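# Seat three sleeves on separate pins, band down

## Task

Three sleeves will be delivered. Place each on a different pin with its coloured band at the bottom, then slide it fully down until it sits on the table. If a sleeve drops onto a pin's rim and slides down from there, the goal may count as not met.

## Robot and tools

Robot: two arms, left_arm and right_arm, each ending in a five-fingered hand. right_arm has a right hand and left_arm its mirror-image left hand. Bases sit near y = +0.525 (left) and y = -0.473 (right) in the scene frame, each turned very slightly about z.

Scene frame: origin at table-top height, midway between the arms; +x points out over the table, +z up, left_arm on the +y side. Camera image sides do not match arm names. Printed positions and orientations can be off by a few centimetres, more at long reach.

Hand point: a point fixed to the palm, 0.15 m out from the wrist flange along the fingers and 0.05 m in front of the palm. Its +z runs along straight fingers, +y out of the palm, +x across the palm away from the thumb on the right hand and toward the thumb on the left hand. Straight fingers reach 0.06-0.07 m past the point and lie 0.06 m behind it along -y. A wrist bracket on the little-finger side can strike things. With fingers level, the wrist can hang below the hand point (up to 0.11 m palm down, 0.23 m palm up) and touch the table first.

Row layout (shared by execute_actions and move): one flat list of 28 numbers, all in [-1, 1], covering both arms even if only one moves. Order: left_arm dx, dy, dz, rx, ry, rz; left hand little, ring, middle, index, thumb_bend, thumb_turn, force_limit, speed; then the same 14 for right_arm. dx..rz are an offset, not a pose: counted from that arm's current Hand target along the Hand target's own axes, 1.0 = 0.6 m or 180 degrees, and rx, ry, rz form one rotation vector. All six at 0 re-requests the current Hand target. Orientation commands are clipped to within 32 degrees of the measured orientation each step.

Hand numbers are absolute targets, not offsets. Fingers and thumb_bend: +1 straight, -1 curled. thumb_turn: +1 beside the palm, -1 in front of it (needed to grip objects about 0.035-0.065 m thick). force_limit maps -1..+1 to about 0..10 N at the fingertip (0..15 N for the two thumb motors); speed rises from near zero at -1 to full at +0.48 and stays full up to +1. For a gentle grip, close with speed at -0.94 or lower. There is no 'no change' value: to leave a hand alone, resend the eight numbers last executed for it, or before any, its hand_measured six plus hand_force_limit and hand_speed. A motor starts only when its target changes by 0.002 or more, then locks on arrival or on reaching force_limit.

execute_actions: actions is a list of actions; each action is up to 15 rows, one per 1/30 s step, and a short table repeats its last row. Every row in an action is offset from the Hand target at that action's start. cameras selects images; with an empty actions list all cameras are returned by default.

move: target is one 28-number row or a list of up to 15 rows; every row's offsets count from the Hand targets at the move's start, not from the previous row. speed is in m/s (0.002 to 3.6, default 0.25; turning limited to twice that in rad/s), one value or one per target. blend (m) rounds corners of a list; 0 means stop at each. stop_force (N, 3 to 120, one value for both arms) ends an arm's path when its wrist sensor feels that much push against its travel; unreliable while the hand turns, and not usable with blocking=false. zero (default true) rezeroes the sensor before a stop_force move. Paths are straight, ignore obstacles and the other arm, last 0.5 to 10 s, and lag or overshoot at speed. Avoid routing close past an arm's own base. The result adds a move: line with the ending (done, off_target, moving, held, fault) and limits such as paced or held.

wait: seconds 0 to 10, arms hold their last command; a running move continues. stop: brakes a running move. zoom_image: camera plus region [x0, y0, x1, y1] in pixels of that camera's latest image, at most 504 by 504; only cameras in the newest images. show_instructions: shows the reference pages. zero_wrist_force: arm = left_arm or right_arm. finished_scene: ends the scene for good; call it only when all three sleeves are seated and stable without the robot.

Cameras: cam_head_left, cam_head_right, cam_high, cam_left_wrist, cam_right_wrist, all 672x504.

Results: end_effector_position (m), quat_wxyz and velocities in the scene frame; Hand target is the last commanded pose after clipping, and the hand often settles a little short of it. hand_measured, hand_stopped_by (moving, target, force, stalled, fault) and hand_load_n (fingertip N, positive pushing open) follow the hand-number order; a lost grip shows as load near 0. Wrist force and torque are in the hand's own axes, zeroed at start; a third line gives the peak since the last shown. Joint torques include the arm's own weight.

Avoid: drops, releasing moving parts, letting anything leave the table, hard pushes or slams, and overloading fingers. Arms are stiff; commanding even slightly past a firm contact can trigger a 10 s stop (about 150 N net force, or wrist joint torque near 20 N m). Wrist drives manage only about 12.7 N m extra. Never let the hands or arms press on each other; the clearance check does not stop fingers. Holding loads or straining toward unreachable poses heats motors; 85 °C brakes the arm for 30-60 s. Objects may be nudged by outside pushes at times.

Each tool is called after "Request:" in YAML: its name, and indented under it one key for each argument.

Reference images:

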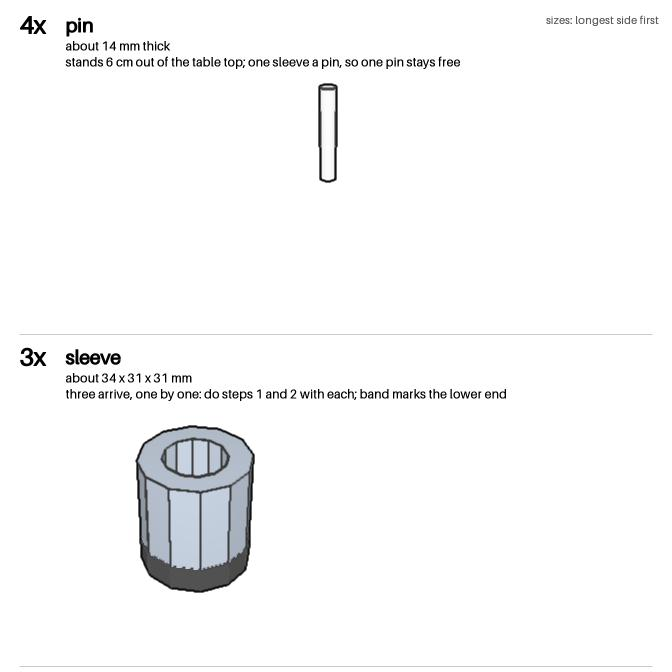

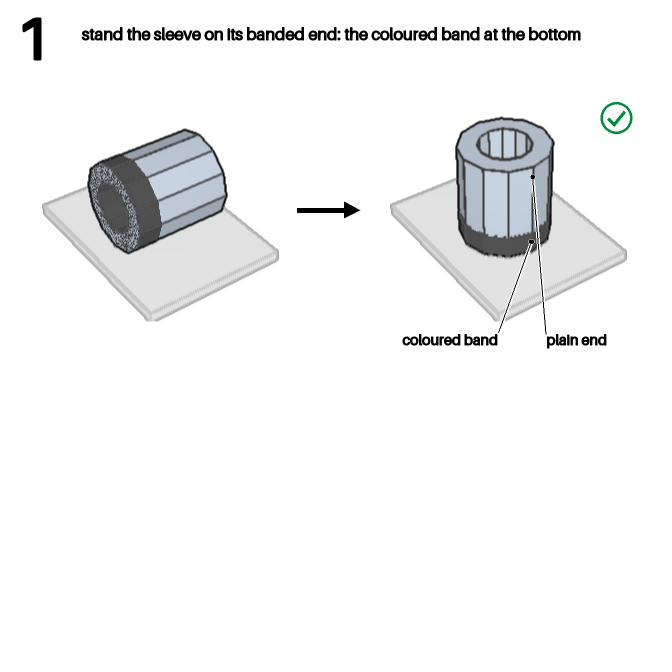

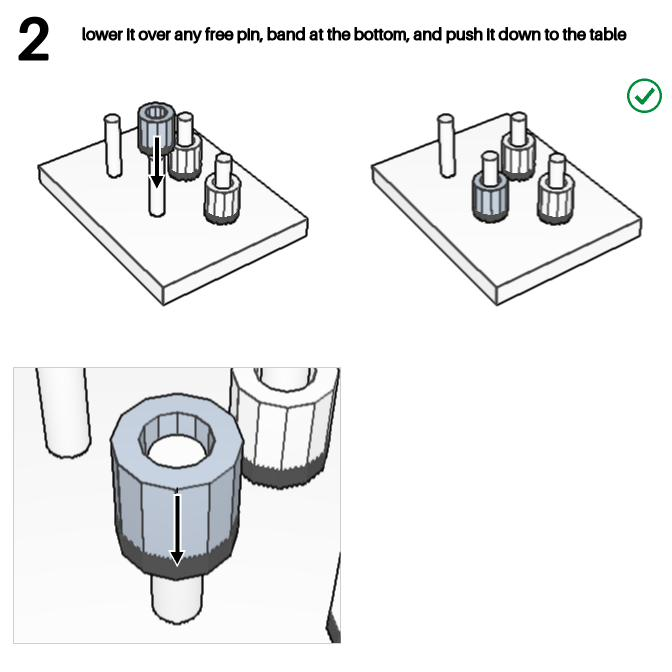

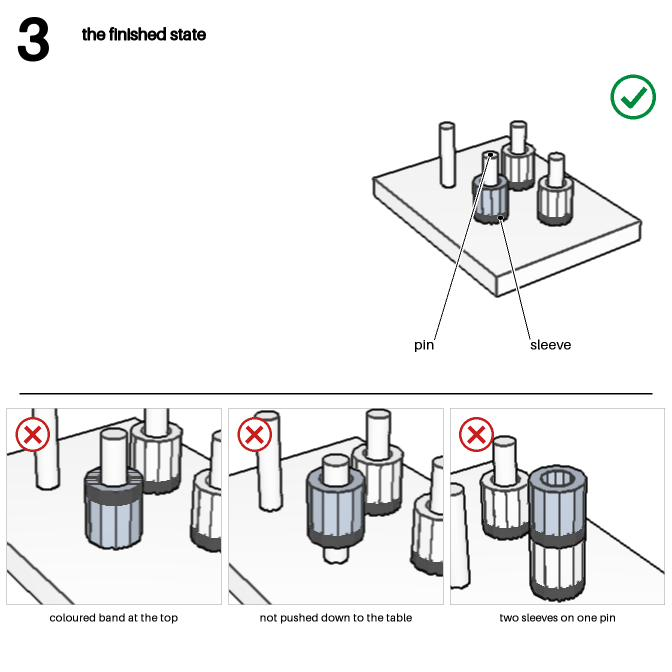

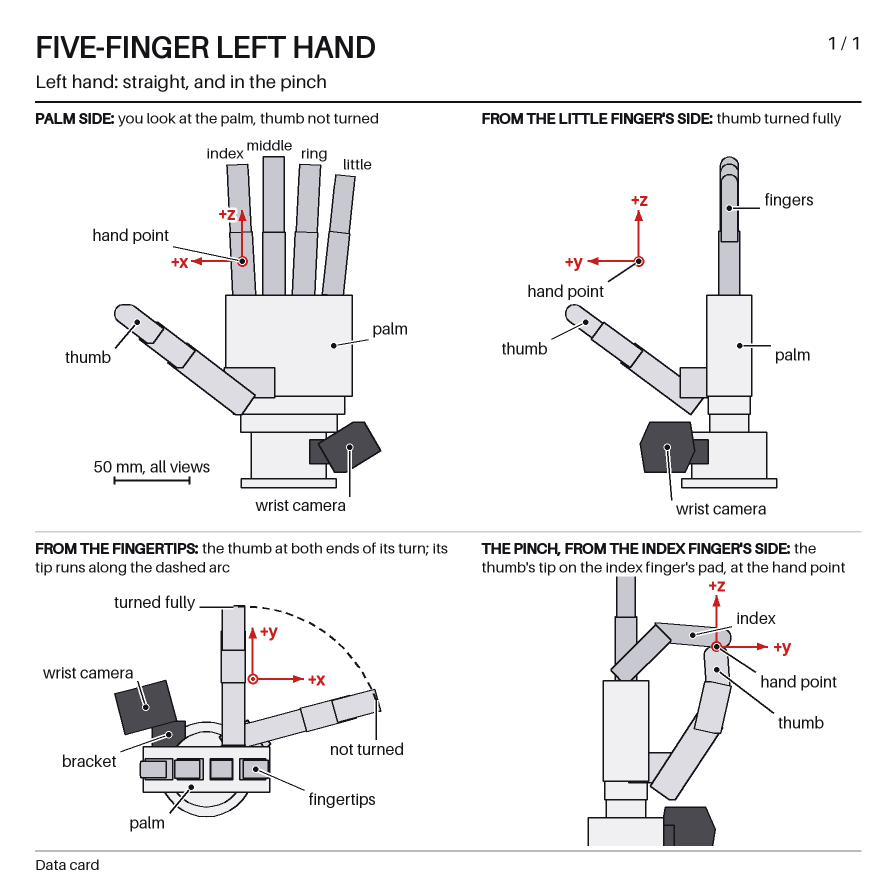

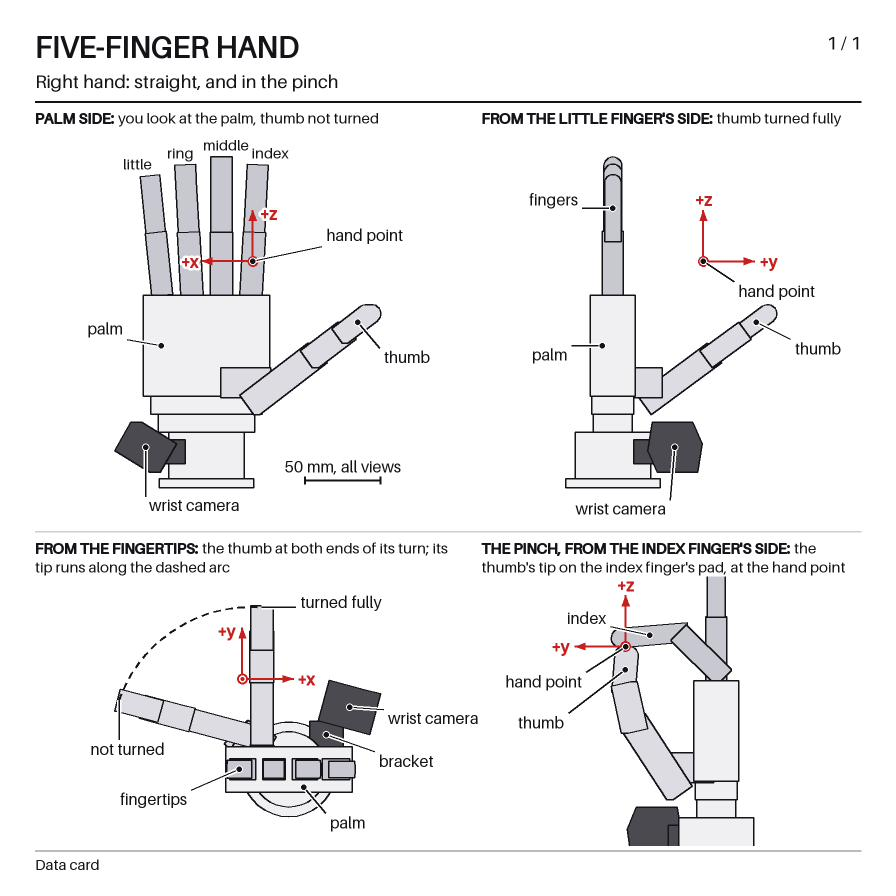

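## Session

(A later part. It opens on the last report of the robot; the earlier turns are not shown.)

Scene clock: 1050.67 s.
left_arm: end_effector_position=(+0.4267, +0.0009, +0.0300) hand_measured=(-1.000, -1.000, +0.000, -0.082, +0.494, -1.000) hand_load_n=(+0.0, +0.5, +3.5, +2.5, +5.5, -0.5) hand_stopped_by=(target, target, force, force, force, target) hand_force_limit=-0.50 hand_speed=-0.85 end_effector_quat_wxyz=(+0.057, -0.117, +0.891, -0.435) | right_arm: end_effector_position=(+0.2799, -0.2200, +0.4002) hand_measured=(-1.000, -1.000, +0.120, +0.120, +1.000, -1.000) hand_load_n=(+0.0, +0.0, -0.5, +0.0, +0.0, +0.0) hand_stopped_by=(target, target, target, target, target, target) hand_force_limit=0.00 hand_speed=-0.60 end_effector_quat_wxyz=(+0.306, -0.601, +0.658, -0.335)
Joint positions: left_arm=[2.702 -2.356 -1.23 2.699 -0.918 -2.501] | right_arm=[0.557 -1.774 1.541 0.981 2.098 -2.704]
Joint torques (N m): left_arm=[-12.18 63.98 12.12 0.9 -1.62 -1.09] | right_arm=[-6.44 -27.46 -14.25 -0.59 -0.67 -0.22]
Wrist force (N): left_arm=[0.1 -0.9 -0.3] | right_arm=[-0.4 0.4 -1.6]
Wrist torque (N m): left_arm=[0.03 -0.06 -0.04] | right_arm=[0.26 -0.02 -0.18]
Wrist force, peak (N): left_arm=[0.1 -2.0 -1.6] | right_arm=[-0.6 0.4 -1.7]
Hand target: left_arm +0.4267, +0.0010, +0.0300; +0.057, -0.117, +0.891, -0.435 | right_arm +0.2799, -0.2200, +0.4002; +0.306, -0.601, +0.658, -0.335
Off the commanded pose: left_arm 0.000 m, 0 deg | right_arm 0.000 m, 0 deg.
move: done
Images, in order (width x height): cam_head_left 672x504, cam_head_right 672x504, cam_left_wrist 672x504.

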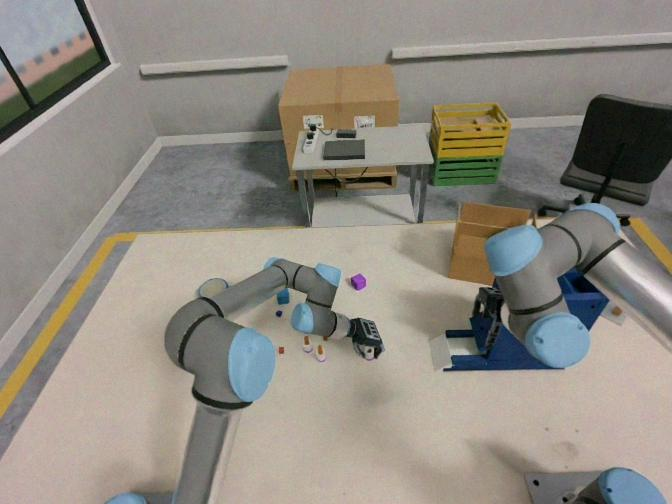

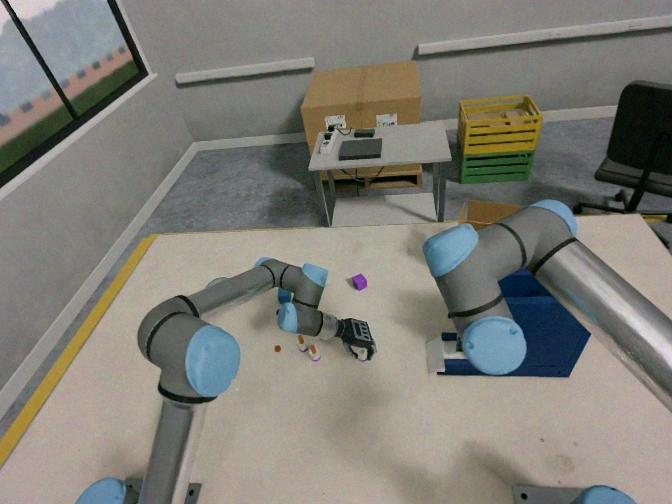

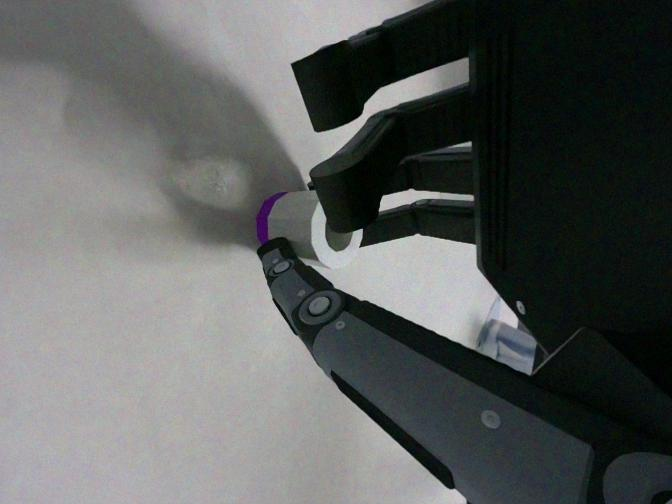

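Request:
move:
  target:
    - [0,-0.105,-0.0821,0,0,0,-1,-1,-0.3,-0.3,0.1,-1,-0.5,-0.85,0,0,0,0,0,0,-1,-1,0.12,0.12,1,-1,0,-0.6]
    - [-0.1913,0.0175,-0.239,0,0,0,-1,-1,-0.3,-0.3,0.1,-1,-0.5,-0.85,0,0,0,0,0,0,-1,-1,0.12,0.12,1,-1,0,-0.6]
  speed: [0.08,0.12]
  blend: [0.01,0]
  cameras: ["cam_high","cam_left_wrist","cam_head_left","cam_head_right"]

Request:
zoom_image:
  camera: "cam_high"
  region: [360, 180, 430, 265]

Request:
zoom_image:
  camera: "cam_head_left"
  region: [290, 300, 350, 370]

Request:
zoom_image:
  camera: "cam_head_right"
  region: [285, 300, 345, 370]

Request:
zoom_image:
  camera: "cam_left_wrist"
  region: [172, 100, 472, 325]

Scene clock: 1060.20 s.
left_arm: end_effector_position=(+0.5068, +0.1459, +0.1100) hand_measured=(-1.000, -1.000, +0.000, -0.082, +0.494, -1.000) hand_load_n=(+0.0, +0.0, +4.0, +2.5, +5.5, -0.5) hand_stopped_by=(target, target, force, force, force, target) hand_force_limit=-0.50 hand_speed=-0.85 end_effector_quat_wxyz=(+0.057, -0.117, +0.891, -0.435) | right_arm: end_effector_position=(+0.2799, -0.2200, +0.4002) hand_measured=(-1.000, -1.000, +0.120, +0.120, +1.000, -1.000) hand_load_n=(+0.0, +0.0, +0.0, +0.0, +0.0, +0.0) hand_stopped_by=(target, target, target, target, target, target) hand_force_limit=0.00 hand_speed=-0.60 end_effector_quat_wxyz=(+0.306, -0.601, +0.658, -0.335)
Joint positions: left_arm=[2.984 -2.321 -1.122 2.343 -0.763 -2.184] | right_arm=[0.557 -1.774 1.541 0.981 2.098 -2.704]
Joint torques (N m): left_arm=[-4.79 71.57 12.74 0.25 -1.44 0.66] | right_arm=[-6.96 -27.05 -15.39 -0.67 -0.65 -0.64]
Wrist force (N): left_arm=[-0.2 0.5 0.1] | right_arm=[-0.5 0.4 -1.5]
Wrist torque (N m): left_arm=[0.06 0.00 -0.16] | right_arm=[0.27 0.00 -0.19]
Wrist force, peak (N): left_arm=[0.1 1.7 1.2] | right_arm=[-0.4 0.3 -2.0]
Hand target: left_arm +0.5067, +0.1460, +0.1100; +0.057, -0.117, +0.891, -0.435 | right_arm +0.2799, -0.2200, +0.4002; +0.306, -0.601, +0.658, -0.335
Off the commanded pose: left_arm 0.000 m, 0 deg | right_arm 0.000 m, 0 deg.
move: done
Images, in order (width x height): cam_head_left 672x504, cam_head_right 672x504, cam_high 672x504, cam_left_wrist 672x504.

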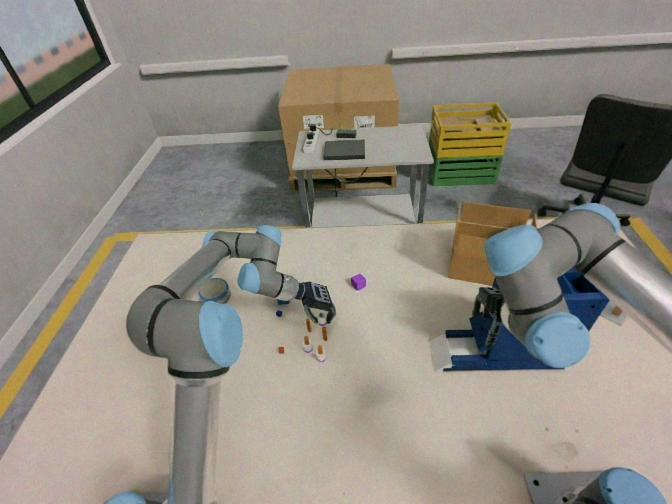

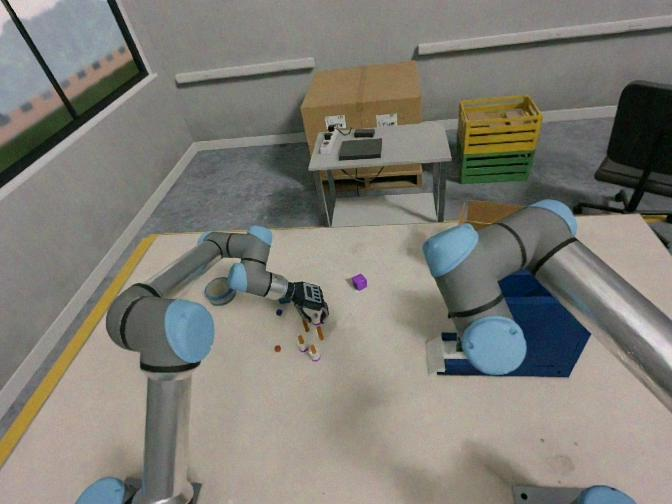

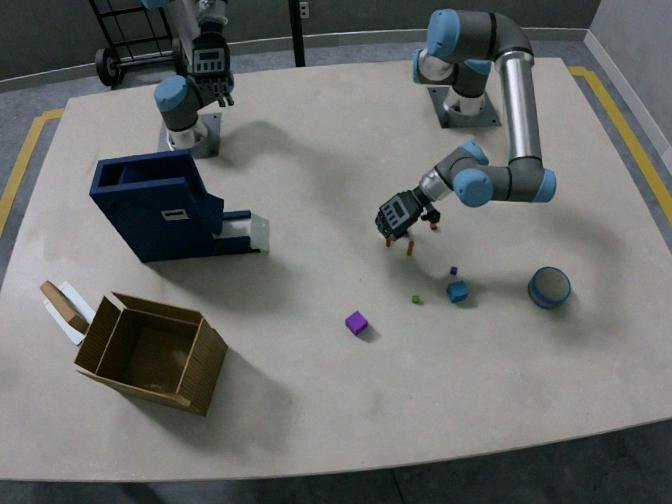

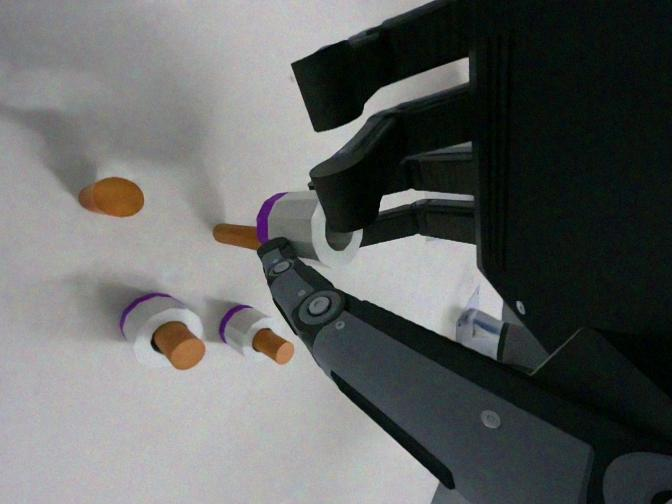

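Scaled by 5.929 from the camera's 672x504 image, which has a finer 960x720 frame.

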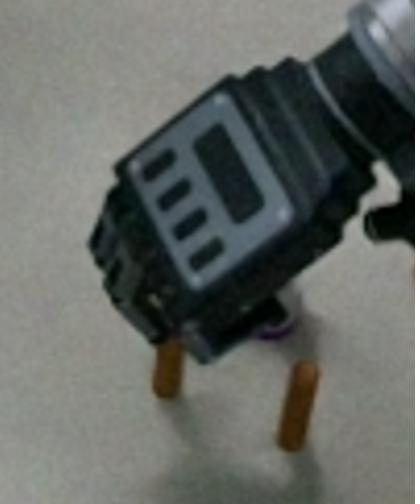

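Scaled by 7.200 from the camera's 672x504 image, which has a finer 960x720 frame.

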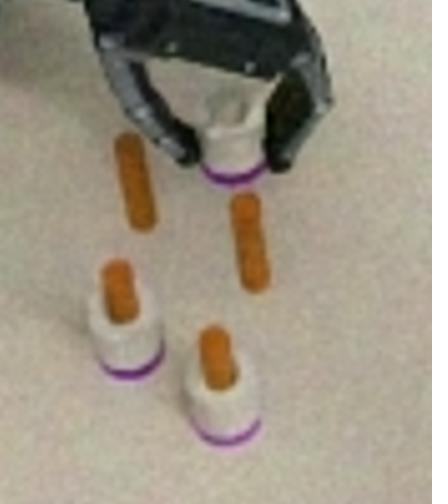

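Scaled by 7.200 from the camera's 672x504 image, which has a finer 960x720 frame.

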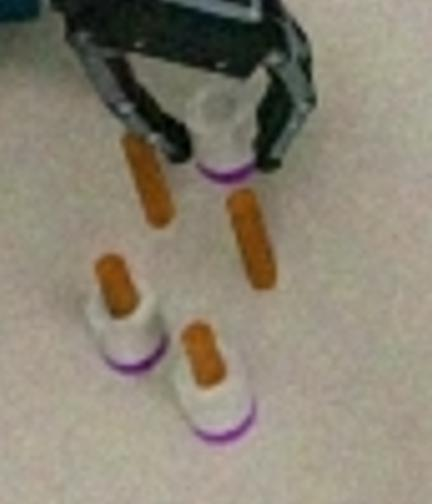

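Scaled by 1.680 from the camera's 672x504 image, which has a finer 960x720 frame.

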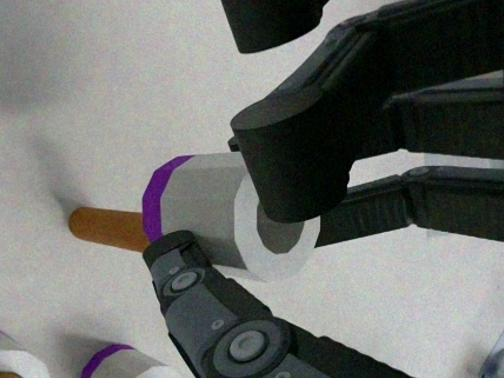

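Request:
move:
  target: [0.0152,0.0158,0.015,0,0,0,-1,-1,-0.3,-0.3,0.1,-1,-0.5,-0.85,0,0,0,0,0,0,-1,-1,0.12,0.12,1,-1,0,-0.6]
  speed: 0.05
  cameras: ["cam_high","cam_left_wrist","cam_head_left","cam_head_right"]

Request:
zoom_image:
  camera: "cam_head_left"
  region: [300, 310, 345, 350]

Request:
zoom_image:
  camera: "cam_head_right"
  region: [295, 310, 340, 350]

Request:
zoom_image:
  camera: "cam_left_wrist"
  region: [192, 170, 372, 290]

Request:
zoom_image:
  camera: "cam_high"
  region: [370, 200, 430, 260]

Scene clock: 1069.10 s.
left_arm: end_effector_position=(+0.4982, +0.1423, +0.0970) hand_measured=(-1.000, -1.000, +0.000, -0.082, +0.494, -1.000) hand_load_n=(+0.0, +0.0, +3.5, +2.5, +5.5, -0.5) hand_stopped_by=(target, target, force, force, force, target) hand_force_limit=-0.50 hand_speed=-0.85 end_effector_quat_wxyz=(+0.057, -0.117, +0.891, -0.435) end_effector_velocity=(+0.000, +0.000, +0.001) end_effector_angular_velocity=(+0.000, +0.001, -0.001) | right_arm: end_effector_position=(+0.2799, -0.2200, +0.4002) hand_measured=(-1.000, -1.000, +0.120, +0.120, +1.000, -1.000) hand_load_n=(+0.0, +0.0, +0.0, +0.0, +0.0, +0.0) hand_stopped_by=(target, target, target, target, target, target) hand_force_limit=0.00 hand_speed=-0.60 end_effector_quat_wxyz=(+0.306, -0.601, +0.658, -0.335)
Joint positions: left_arm=[2.975 -2.314 -1.169 2.39 -0.767 -2.195] | right_arm=[0.557 -1.774 1.541 0.981 2.098 -2.704]
Joint velocities: left_arm=[0 0 0.003 -0.005 0 0.001] | right_arm=[within noise]
Joint torques (N m): left_arm=[2.74 63.47 31.17 -6.06 -0.34 0.97] | right_arm=[-6.99 -27.4 -15.06 -0.65 -0.6 -0.58]
Wrist force (N): left_arm=[-0.2 0.6 0.2] | right_arm=[-0.4 0.4 -1.7]
Wrist torque (N m): left_arm=[0.08 -0.02 -0.15] | right_arm=[0.27 -0.02 -0.18]
Wrist force, peak (N): left_arm=[0.0 0.9 0.3] | right_arm=[-0.6 0.6 -1.9]
Hand target: left_arm +0.4983, +0.1424, +0.0970; +0.057, -0.117, +0.891, -0.435 | right_arm +0.2799, -0.2200, +0.4002; +0.306, -0.601, +0.658, -0.335
Off the commanded pose: left_arm 0.000 m, 0 deg | right_arm 0.000 m, 0 deg.
move: done
Images, in order (width x height): cam_head_left 672x504, cam_head_right 672x504, cam_high 672x504, cam_left_wrist 672x504.

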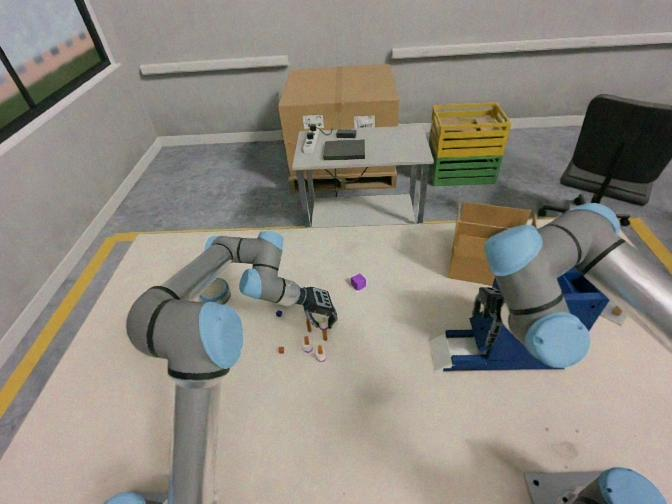

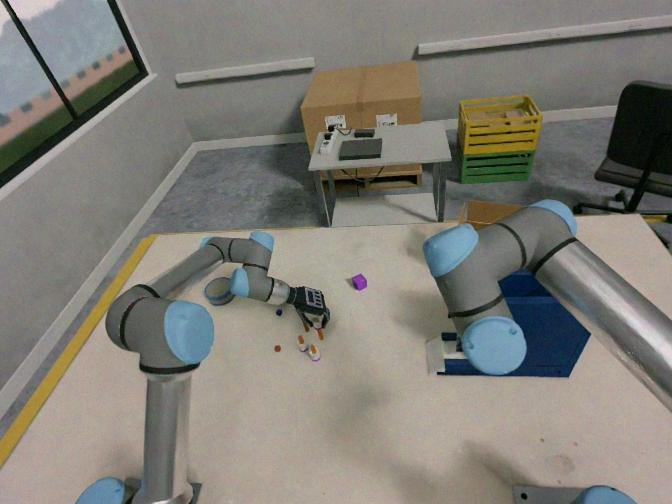

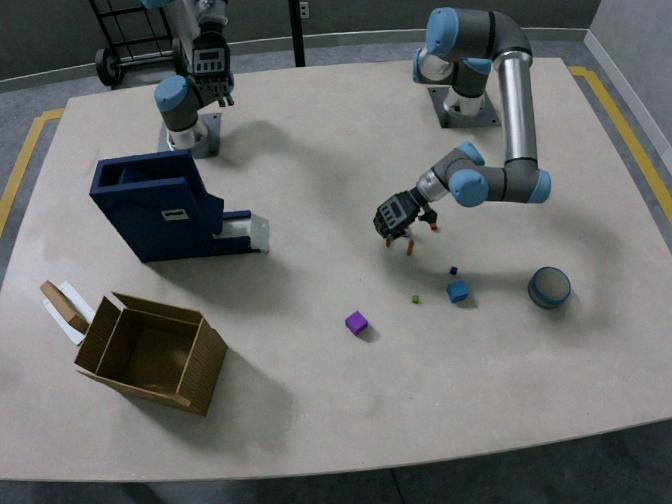

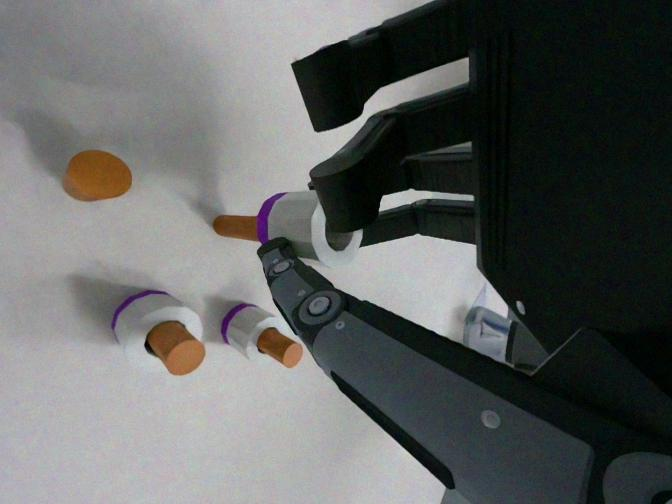

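Scaled by 11.200 from the camera's 672x504 image, which has a finer 960x720 frame.

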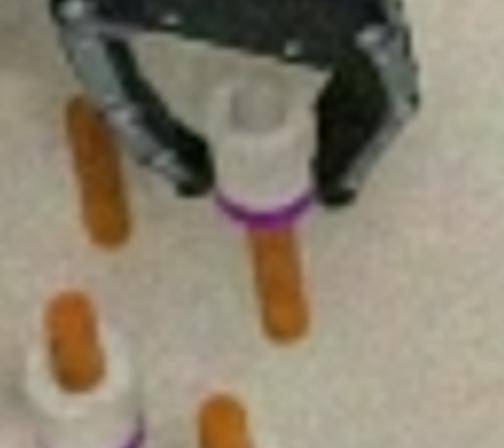

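Scaled by 11.200 from the camera's 672x504 image, which has a finer 960x720 frame.

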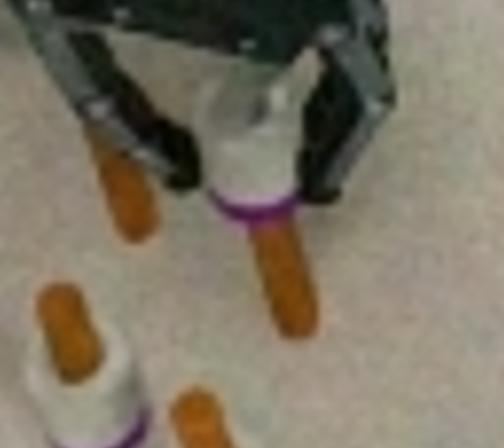

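Scaled by 2.800 from the camera's 672x504 image, which has a finer 960x720 frame.

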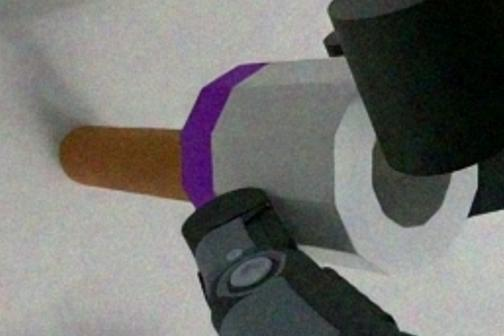

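Scaled by 8.400 from the camera's 672x504 image, which has a finer 960x720 frame.

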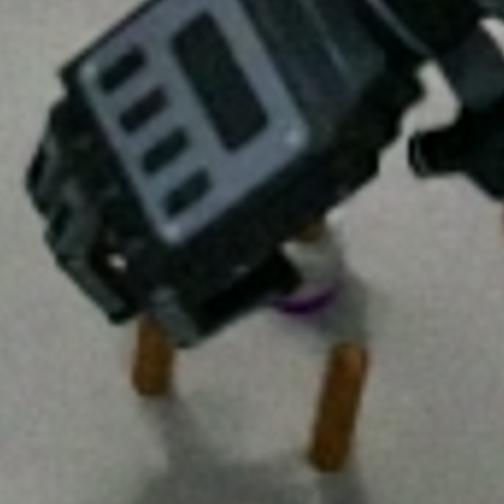

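Request:
zoom_image:
  camera: "cam_head_right"
  region: [305, 312, 331, 344]

Request:
zoom_image:
  camera: "cam_head_left"
  region: [312, 312, 338, 344]

Scaled by 15.750 from the camera's 672x504 image, which has a finer 960x720 frame.

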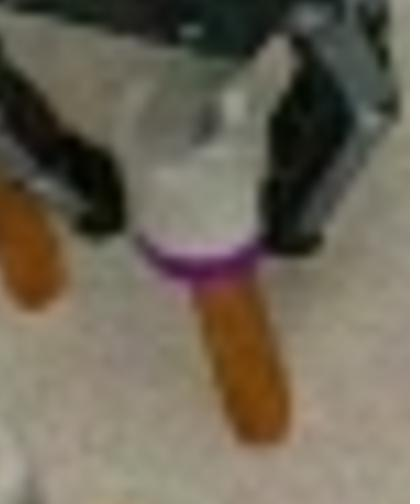

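Scaled by 15.750 from the camera's 672x504 image, which has a finer 960x720 frame.

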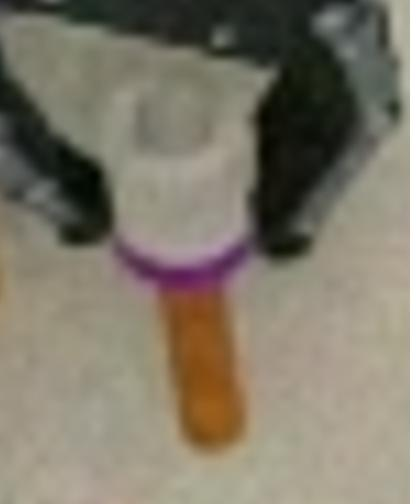

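Request:
move:
  target: [0,0.0197,0.0154,0,0,0,-1,-1,-0.3,-0.3,0.1,-1,-0.5,-0.85,0,0,0,0,0,0,-1,-1,0.12,0.12,1,-1,0,-0.6]
  speed: 0.02
  stop_force: 5
  cameras: ["cam_head_left","cam_head_right","cam_left_wrist"]

Scene clock: 1106.57 s.
left_arm: end_effector_position=(+0.4983, +0.1424, +0.0820) hand_measured=(-1.000, -1.000, +0.000, -0.082, +0.494, -1.000) hand_load_n=(+0.0, +0.0, +2.0, +2.0, +3.5, +0.5) hand_stopped_by=(target, target, force, force, force, target) hand_force_limit=-0.50 hand_speed=-0.85 end_effector_quat_wxyz=(+0.057, -0.117, +0.891, -0.435) | right_arm: end_effector_position=(+0.2799, -0.2200, +0.4002) hand_measured=(-1.000, -1.000, +0.120, +0.120, +1.000, -1.000) hand_load_n=(+0.0, +0.0, +0.0, +0.0, +0.0, +0.0) hand_stopped_by=(target, target, target, target, target, target) hand_force_limit=0.00 hand_speed=-0.60 end_effector_quat_wxyz=(+0.306, -0.601, +0.658, -0.335)
Joint positions: left_arm=[2.975 -2.327 -1.185 2.42 -0.767 -2.195] | right_arm=[0.557 -1.774 1.541 0.981 2.098 -2.704]
Joint torques (N m): left_arm=[9.29 71.65 31.33 -5.86 3.13 -1.02] | right_arm=[-6.6 -27.01 -15.36 -0.53 -0.59 -0.79]
Wrist force (N): left_arm=[0.7 1.2 0.4] | right_arm=[-0.3 0.2 -1.5]
Wrist torque (N m): left_arm=[0.08 0.00 -0.19] | right_arm=[0.23 -0.04 -0.18]
Wrist force, peak (N): left_arm=[-1.4 -2.1 -1.6] | right_arm=[-0.7 0.4 -2.1]
Hand target: left_arm +0.4983, +0.1424, +0.0820; +0.057, -0.117, +0.891, -0.435 | right_arm +0.2799, -0.2200, +0.4002; +0.306, -0.601, +0.658, -0.335
Off the commanded pose: left_arm 0.000 m, 0 deg | right_arm 0.000 m, 0 deg.
move: done
Images, in order (width x height): cam_head_left 672x504, cam_head_right 672x504, cam_left_wrist 672x504.

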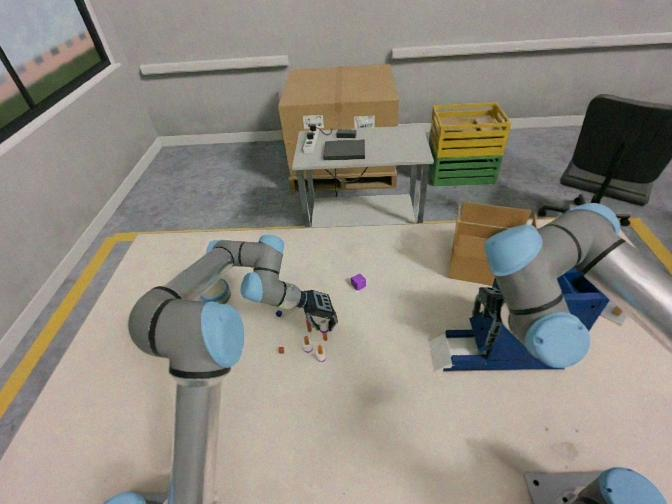

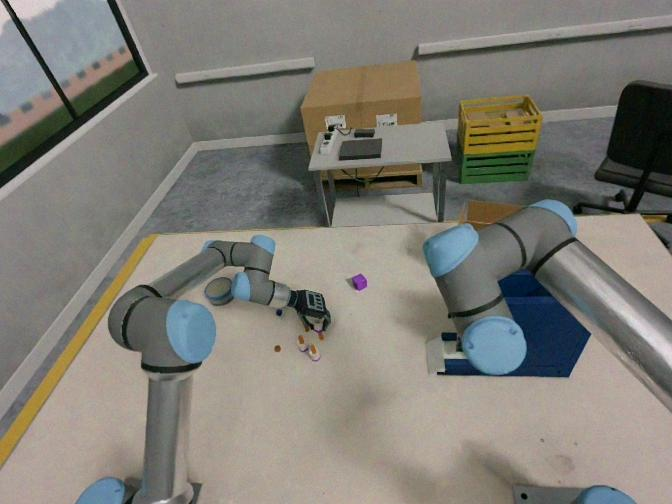

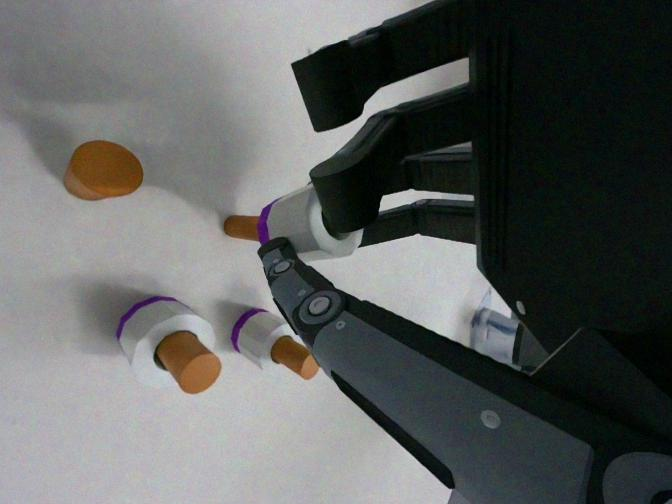

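Request:
zoom_image:
  camera: "cam_head_left"
  region: [300, 308, 344, 341]

Request:
zoom_image:
  camera: "cam_left_wrist"
  region: [200, 160, 380, 295]

Scaled by 11.455 from the camera's 672x504 image, which has a finer 960x720 frame.

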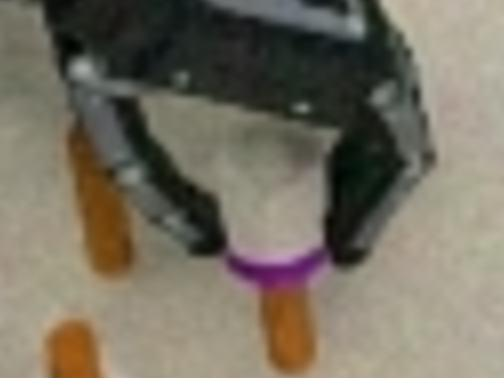

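Scaled by 2.800 from the camera's 672x504 image, which has a finer 960x720 frame.

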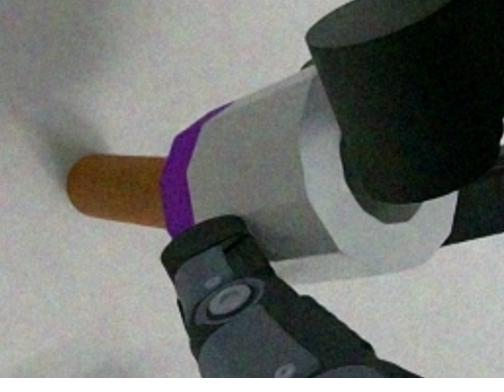

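Request:
move:
  target: [0,0.0263,0.0205,0,0,0,-1,-1,-0.3,-0.3,0.1,-1,-0.5,-0.85,0,0,0,0,0,0,-1,-1,0.12,0.12,1,-1,0,-0.6]
  speed: 0.02
  stop_force: 6
  cameras: ["cam_head_left","cam_left_wrist"]

Scene clock: 1111.13 s.
left_arm: end_effector_position=(+0.4982, +0.1424, +0.0734) hand_measured=(-1.000, -1.000, +0.000, -0.082, +0.494, -1.000) hand_load_n=(+0.0, +0.0, +0.0, +4.5, +6.0, +0.0) hand_stopped_by=(target, target, force, force, force, target) hand_force_limit=-0.50 hand_speed=-0.85 end_effector_quat_wxyz=(+0.057, -0.117, +0.891, -0.435) | right_arm: end_effector_position=(+0.2799, -0.2200, +0.4002) hand_measured=(-1.000, -1.000, +0.120, +0.120, +1.000, -1.000) hand_load_n=(+0.0, +0.0, +0.0, +0.0, +0.0, +0.0) hand_stopped_by=(target, target, target, target, target, target) hand_force_limit=0.00 hand_speed=-0.60 end_effector_quat_wxyz=(+0.306, -0.601, +0.658, -0.335)
Joint positions: left_arm=[2.975 -2.335 -1.195 2.437 -0.767 -2.195] | right_arm=[0.557 -1.774 1.541 0.981 2.098 -2.704]
Joint torques (N m): left_arm=[8.83 72.32 31.95 -5.6 2.87 0.3] | right_arm=[-6.49 -26.78 -15.38 -0.42 -0.63 -0.78]
Wrist force (N): left_arm=[1.4 1.8 -0.1] | right_arm=[-0.5 0.0 -1.7]
Wrist torque (N m): left_arm=[0.12 -0.03 -0.20] | right_arm=[0.21 -0.01 -0.20]
Wrist force, peak (N): left_arm=[1.8 -2.3 -5.4] | right_arm=[-0.5 0.4 -1.8]
Hand target: left_arm +0.4982, +0.1424, +0.0734; +0.057, -0.117, +0.891, -0.435 (not the last commanded pose) | right_arm +0.2799, -0.2200, +0.4002; +0.306, -0.601, +0.658, -0.335
Off the commanded pose: left_arm 0.011 m, 0 deg | right_arm 0.000 m, 0 deg.
move: contact (left_arm)
Images, in order (width x height): cam_head_left 672x504, cam_left_wrist 672x504.

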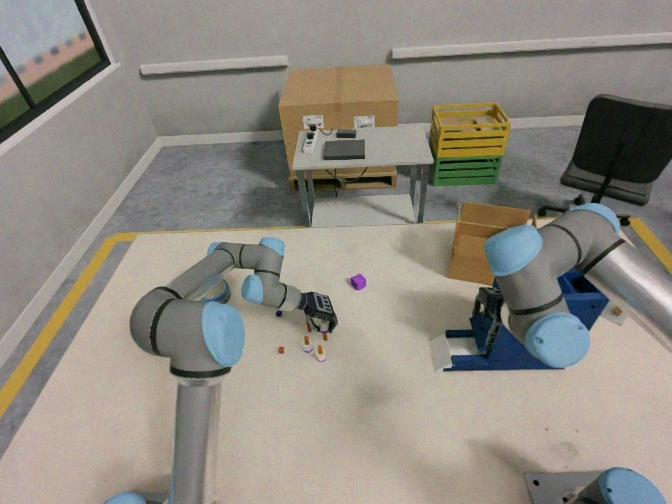

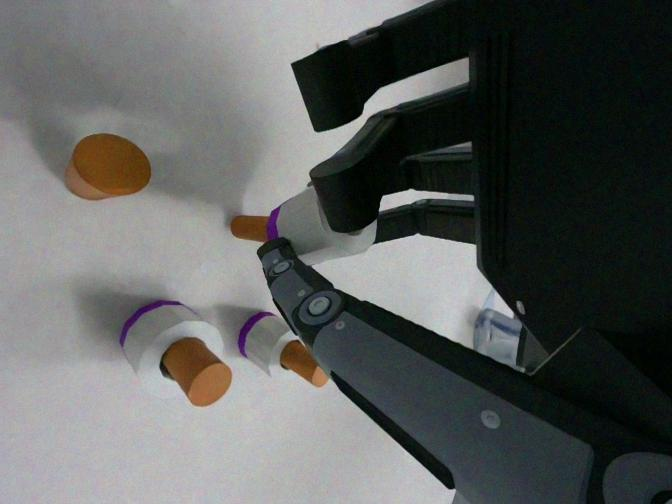

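Request:
zoom_image:
  camera: "cam_left_wrist"
  region: [200, 160, 400, 310]

Request:
zoom_image:
  camera: "cam_head_left"
  region: [300, 308, 344, 341]

Scaled by 2.520 from the camera's 672x504 image, which has a finer 960x720 frame.

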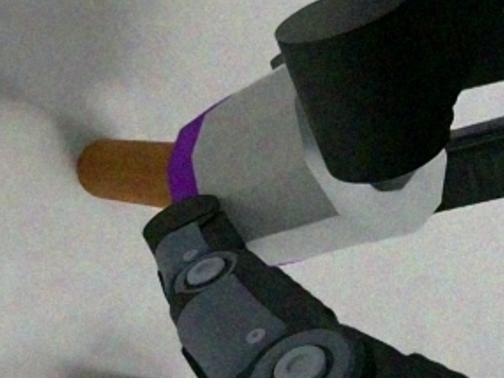

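Scaled by 11.455 from the camera's 672x504 image, which has a finer 960x720 frame.

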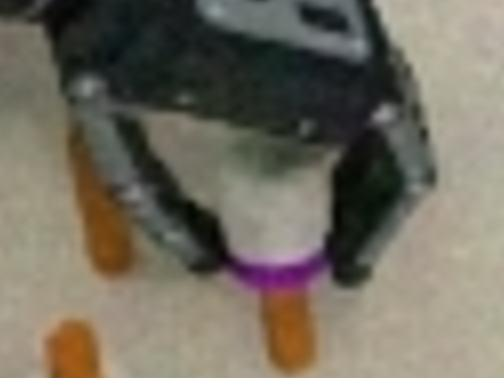

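Request:
zoom_image:
  camera: "cam_head_left"
  region: [298, 312, 346, 366]

Request:
zoom_image:
  camera: "cam_head_left"
  region: [306, 312, 342, 339]

Scaled by 9.333 from the camera's 672x504 image, which has a finer 960x720 frame.

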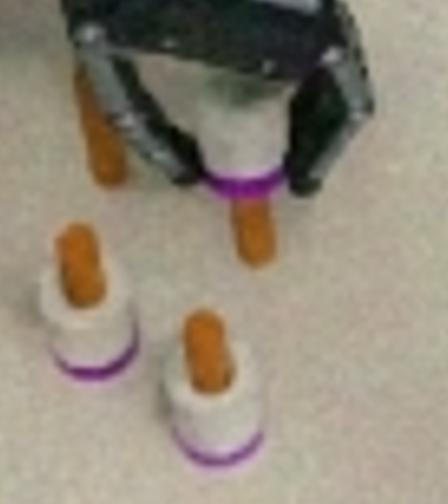

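Scaled by 14.000 from the camera's 672x504 image, which has a finer 960x720 frame.

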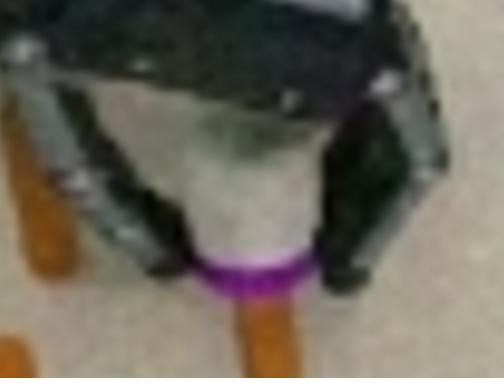

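Request:
move:
  target: [0.0007,0.00995,0.00623,0,0,0,-1,-1,-0.3,-0.3,0.1,-1,-0.5,-0.85,0,0,0,0,0,0,-1,-1,0.12,0.12,1,-1,0,-0.6]
  speed: 0.01
  stop_force: 9
  cameras: ["cam_head_left","cam_head_right","cam_left_wrist"]

Request:
zoom_image:
  camera: "cam_head_left"
  region: [298, 312, 346, 366]

Request:
zoom_image:
  camera: "cam_left_wrist"
  region: [200, 160, 400, 310]

Request:
zoom_image:
  camera: "cam_head_right"
  region: [290, 312, 338, 366]

Scene clock: 1133.93 s.
left_arm: end_effector_position=(+0.4977, +0.1430, +0.0664) hand_measured=(-1.000, -1.000, +0.000, -0.082, +0.494, -1.000) hand_load_n=(+0.0, +0.0, +0.0, +5.5, +6.5, -0.5) hand_stopped_by=(target, target, force, force, force, target) hand_force_limit=-0.50 hand_speed=-0.85 end_effector_quat_wxyz=(+0.057, -0.117, +0.891, -0.435) | right_arm: end_effector_position=(+0.2799, -0.2200, +0.4002) hand_measured=(-1.000, -1.000, +0.120, +0.120, +1.000, -1.000) hand_load_n=(+0.0, +0.0, +0.0, +0.0, +0.0, +0.0) hand_stopped_by=(target, target, target, target, target, target) hand_force_limit=0.00 hand_speed=-0.60 end_effector_quat_wxyz=(+0.306, -0.601, +0.658, -0.335)
Joint positions: left_arm=[2.976 -2.34 -1.205 2.452 -0.766 -2.193] | right_arm=[0.557 -1.774 1.541 0.981 2.098 -2.704]
Joint torques (N m): left_arm=[7.91 70.42 31.45 -5.22 2.75 -0.99] | right_arm=[-6.36 -26.89 -15.42 -0.45 -0.6 -0.68]
Wrist force (N): left_arm=[1.5 -0.2 -1.1] | right_arm=[-0.6 0.2 -1.6]
Wrist torque (N m): left_arm=[0.03 -0.02 -0.17] | right_arm=[0.24 0.00 -0.20]
Wrist force, peak (N): left_arm=[3.6 -3.4 -4.2] | right_arm=[-0.7 0.4 -1.8]
Hand target: left_arm +0.4976, +0.1430, +0.0664; +0.057, -0.117, +0.891, -0.435 | right_arm +0.2799, -0.2200, +0.4002; +0.306, -0.601, +0.658, -0.335
Off the commanded pose: left_arm 0.000 m, 0 deg | right_arm 0.000 m, 0 deg.
move: done
Images, in order (width x height): cam_head_left 672x504, cam_head_right 672x504, cam_left_wrist 672x504.

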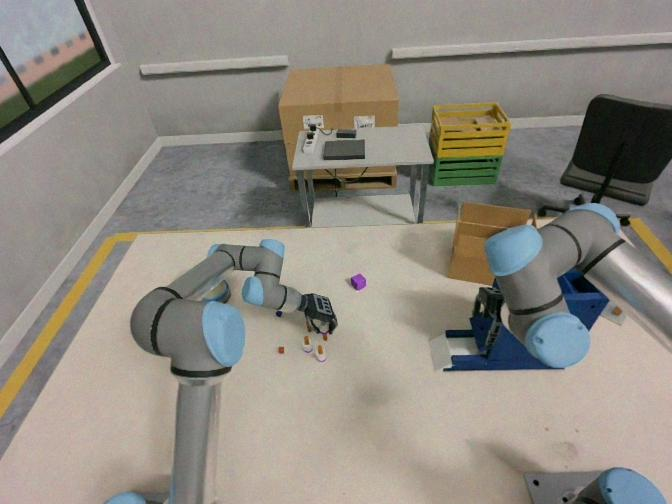

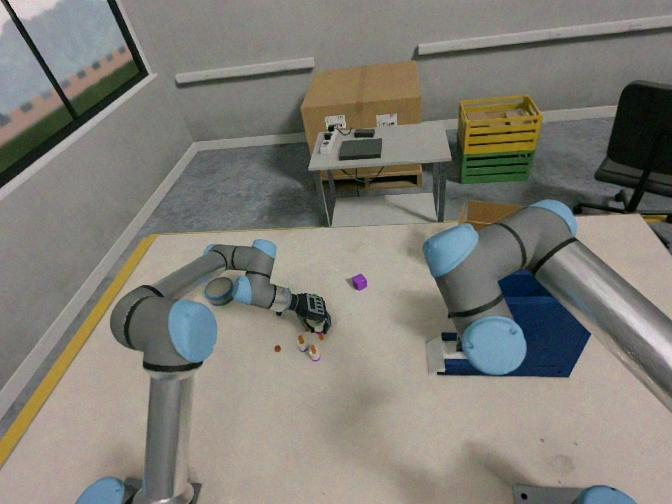

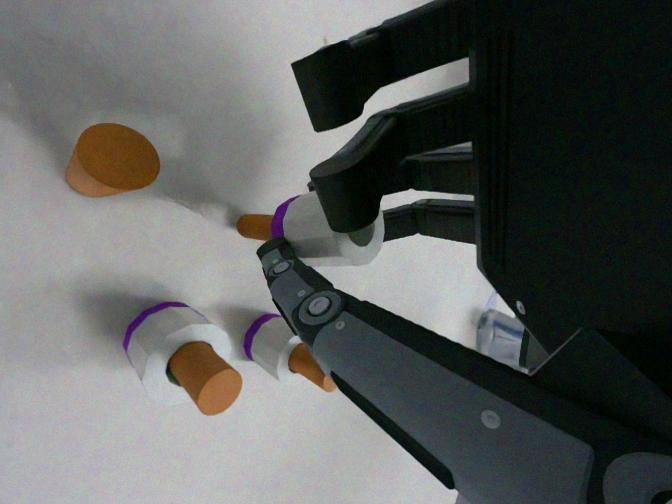

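Scaled by 9.333 from the camera's 672x504 image, which has a finer 960x720 frame.

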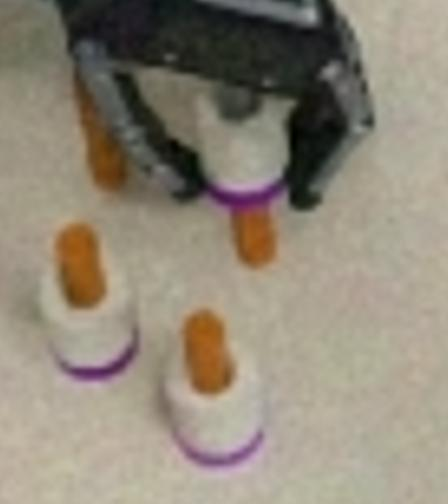

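Scaled by 2.520 from the camera's 672x504 image, which has a finer 960x720 frame.

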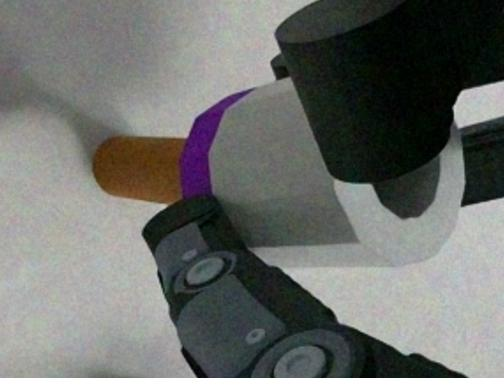

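Scaled by 9.333 from the camera's 672x504 image, which has a finer 960x720 frame.

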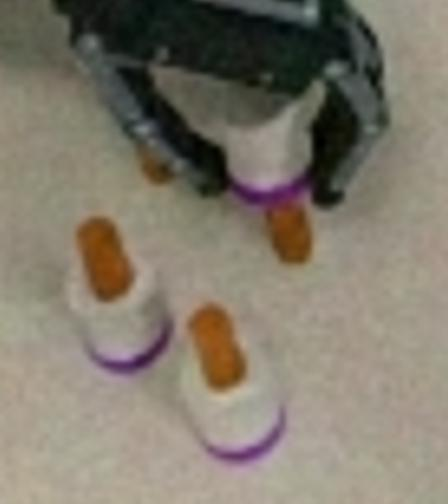

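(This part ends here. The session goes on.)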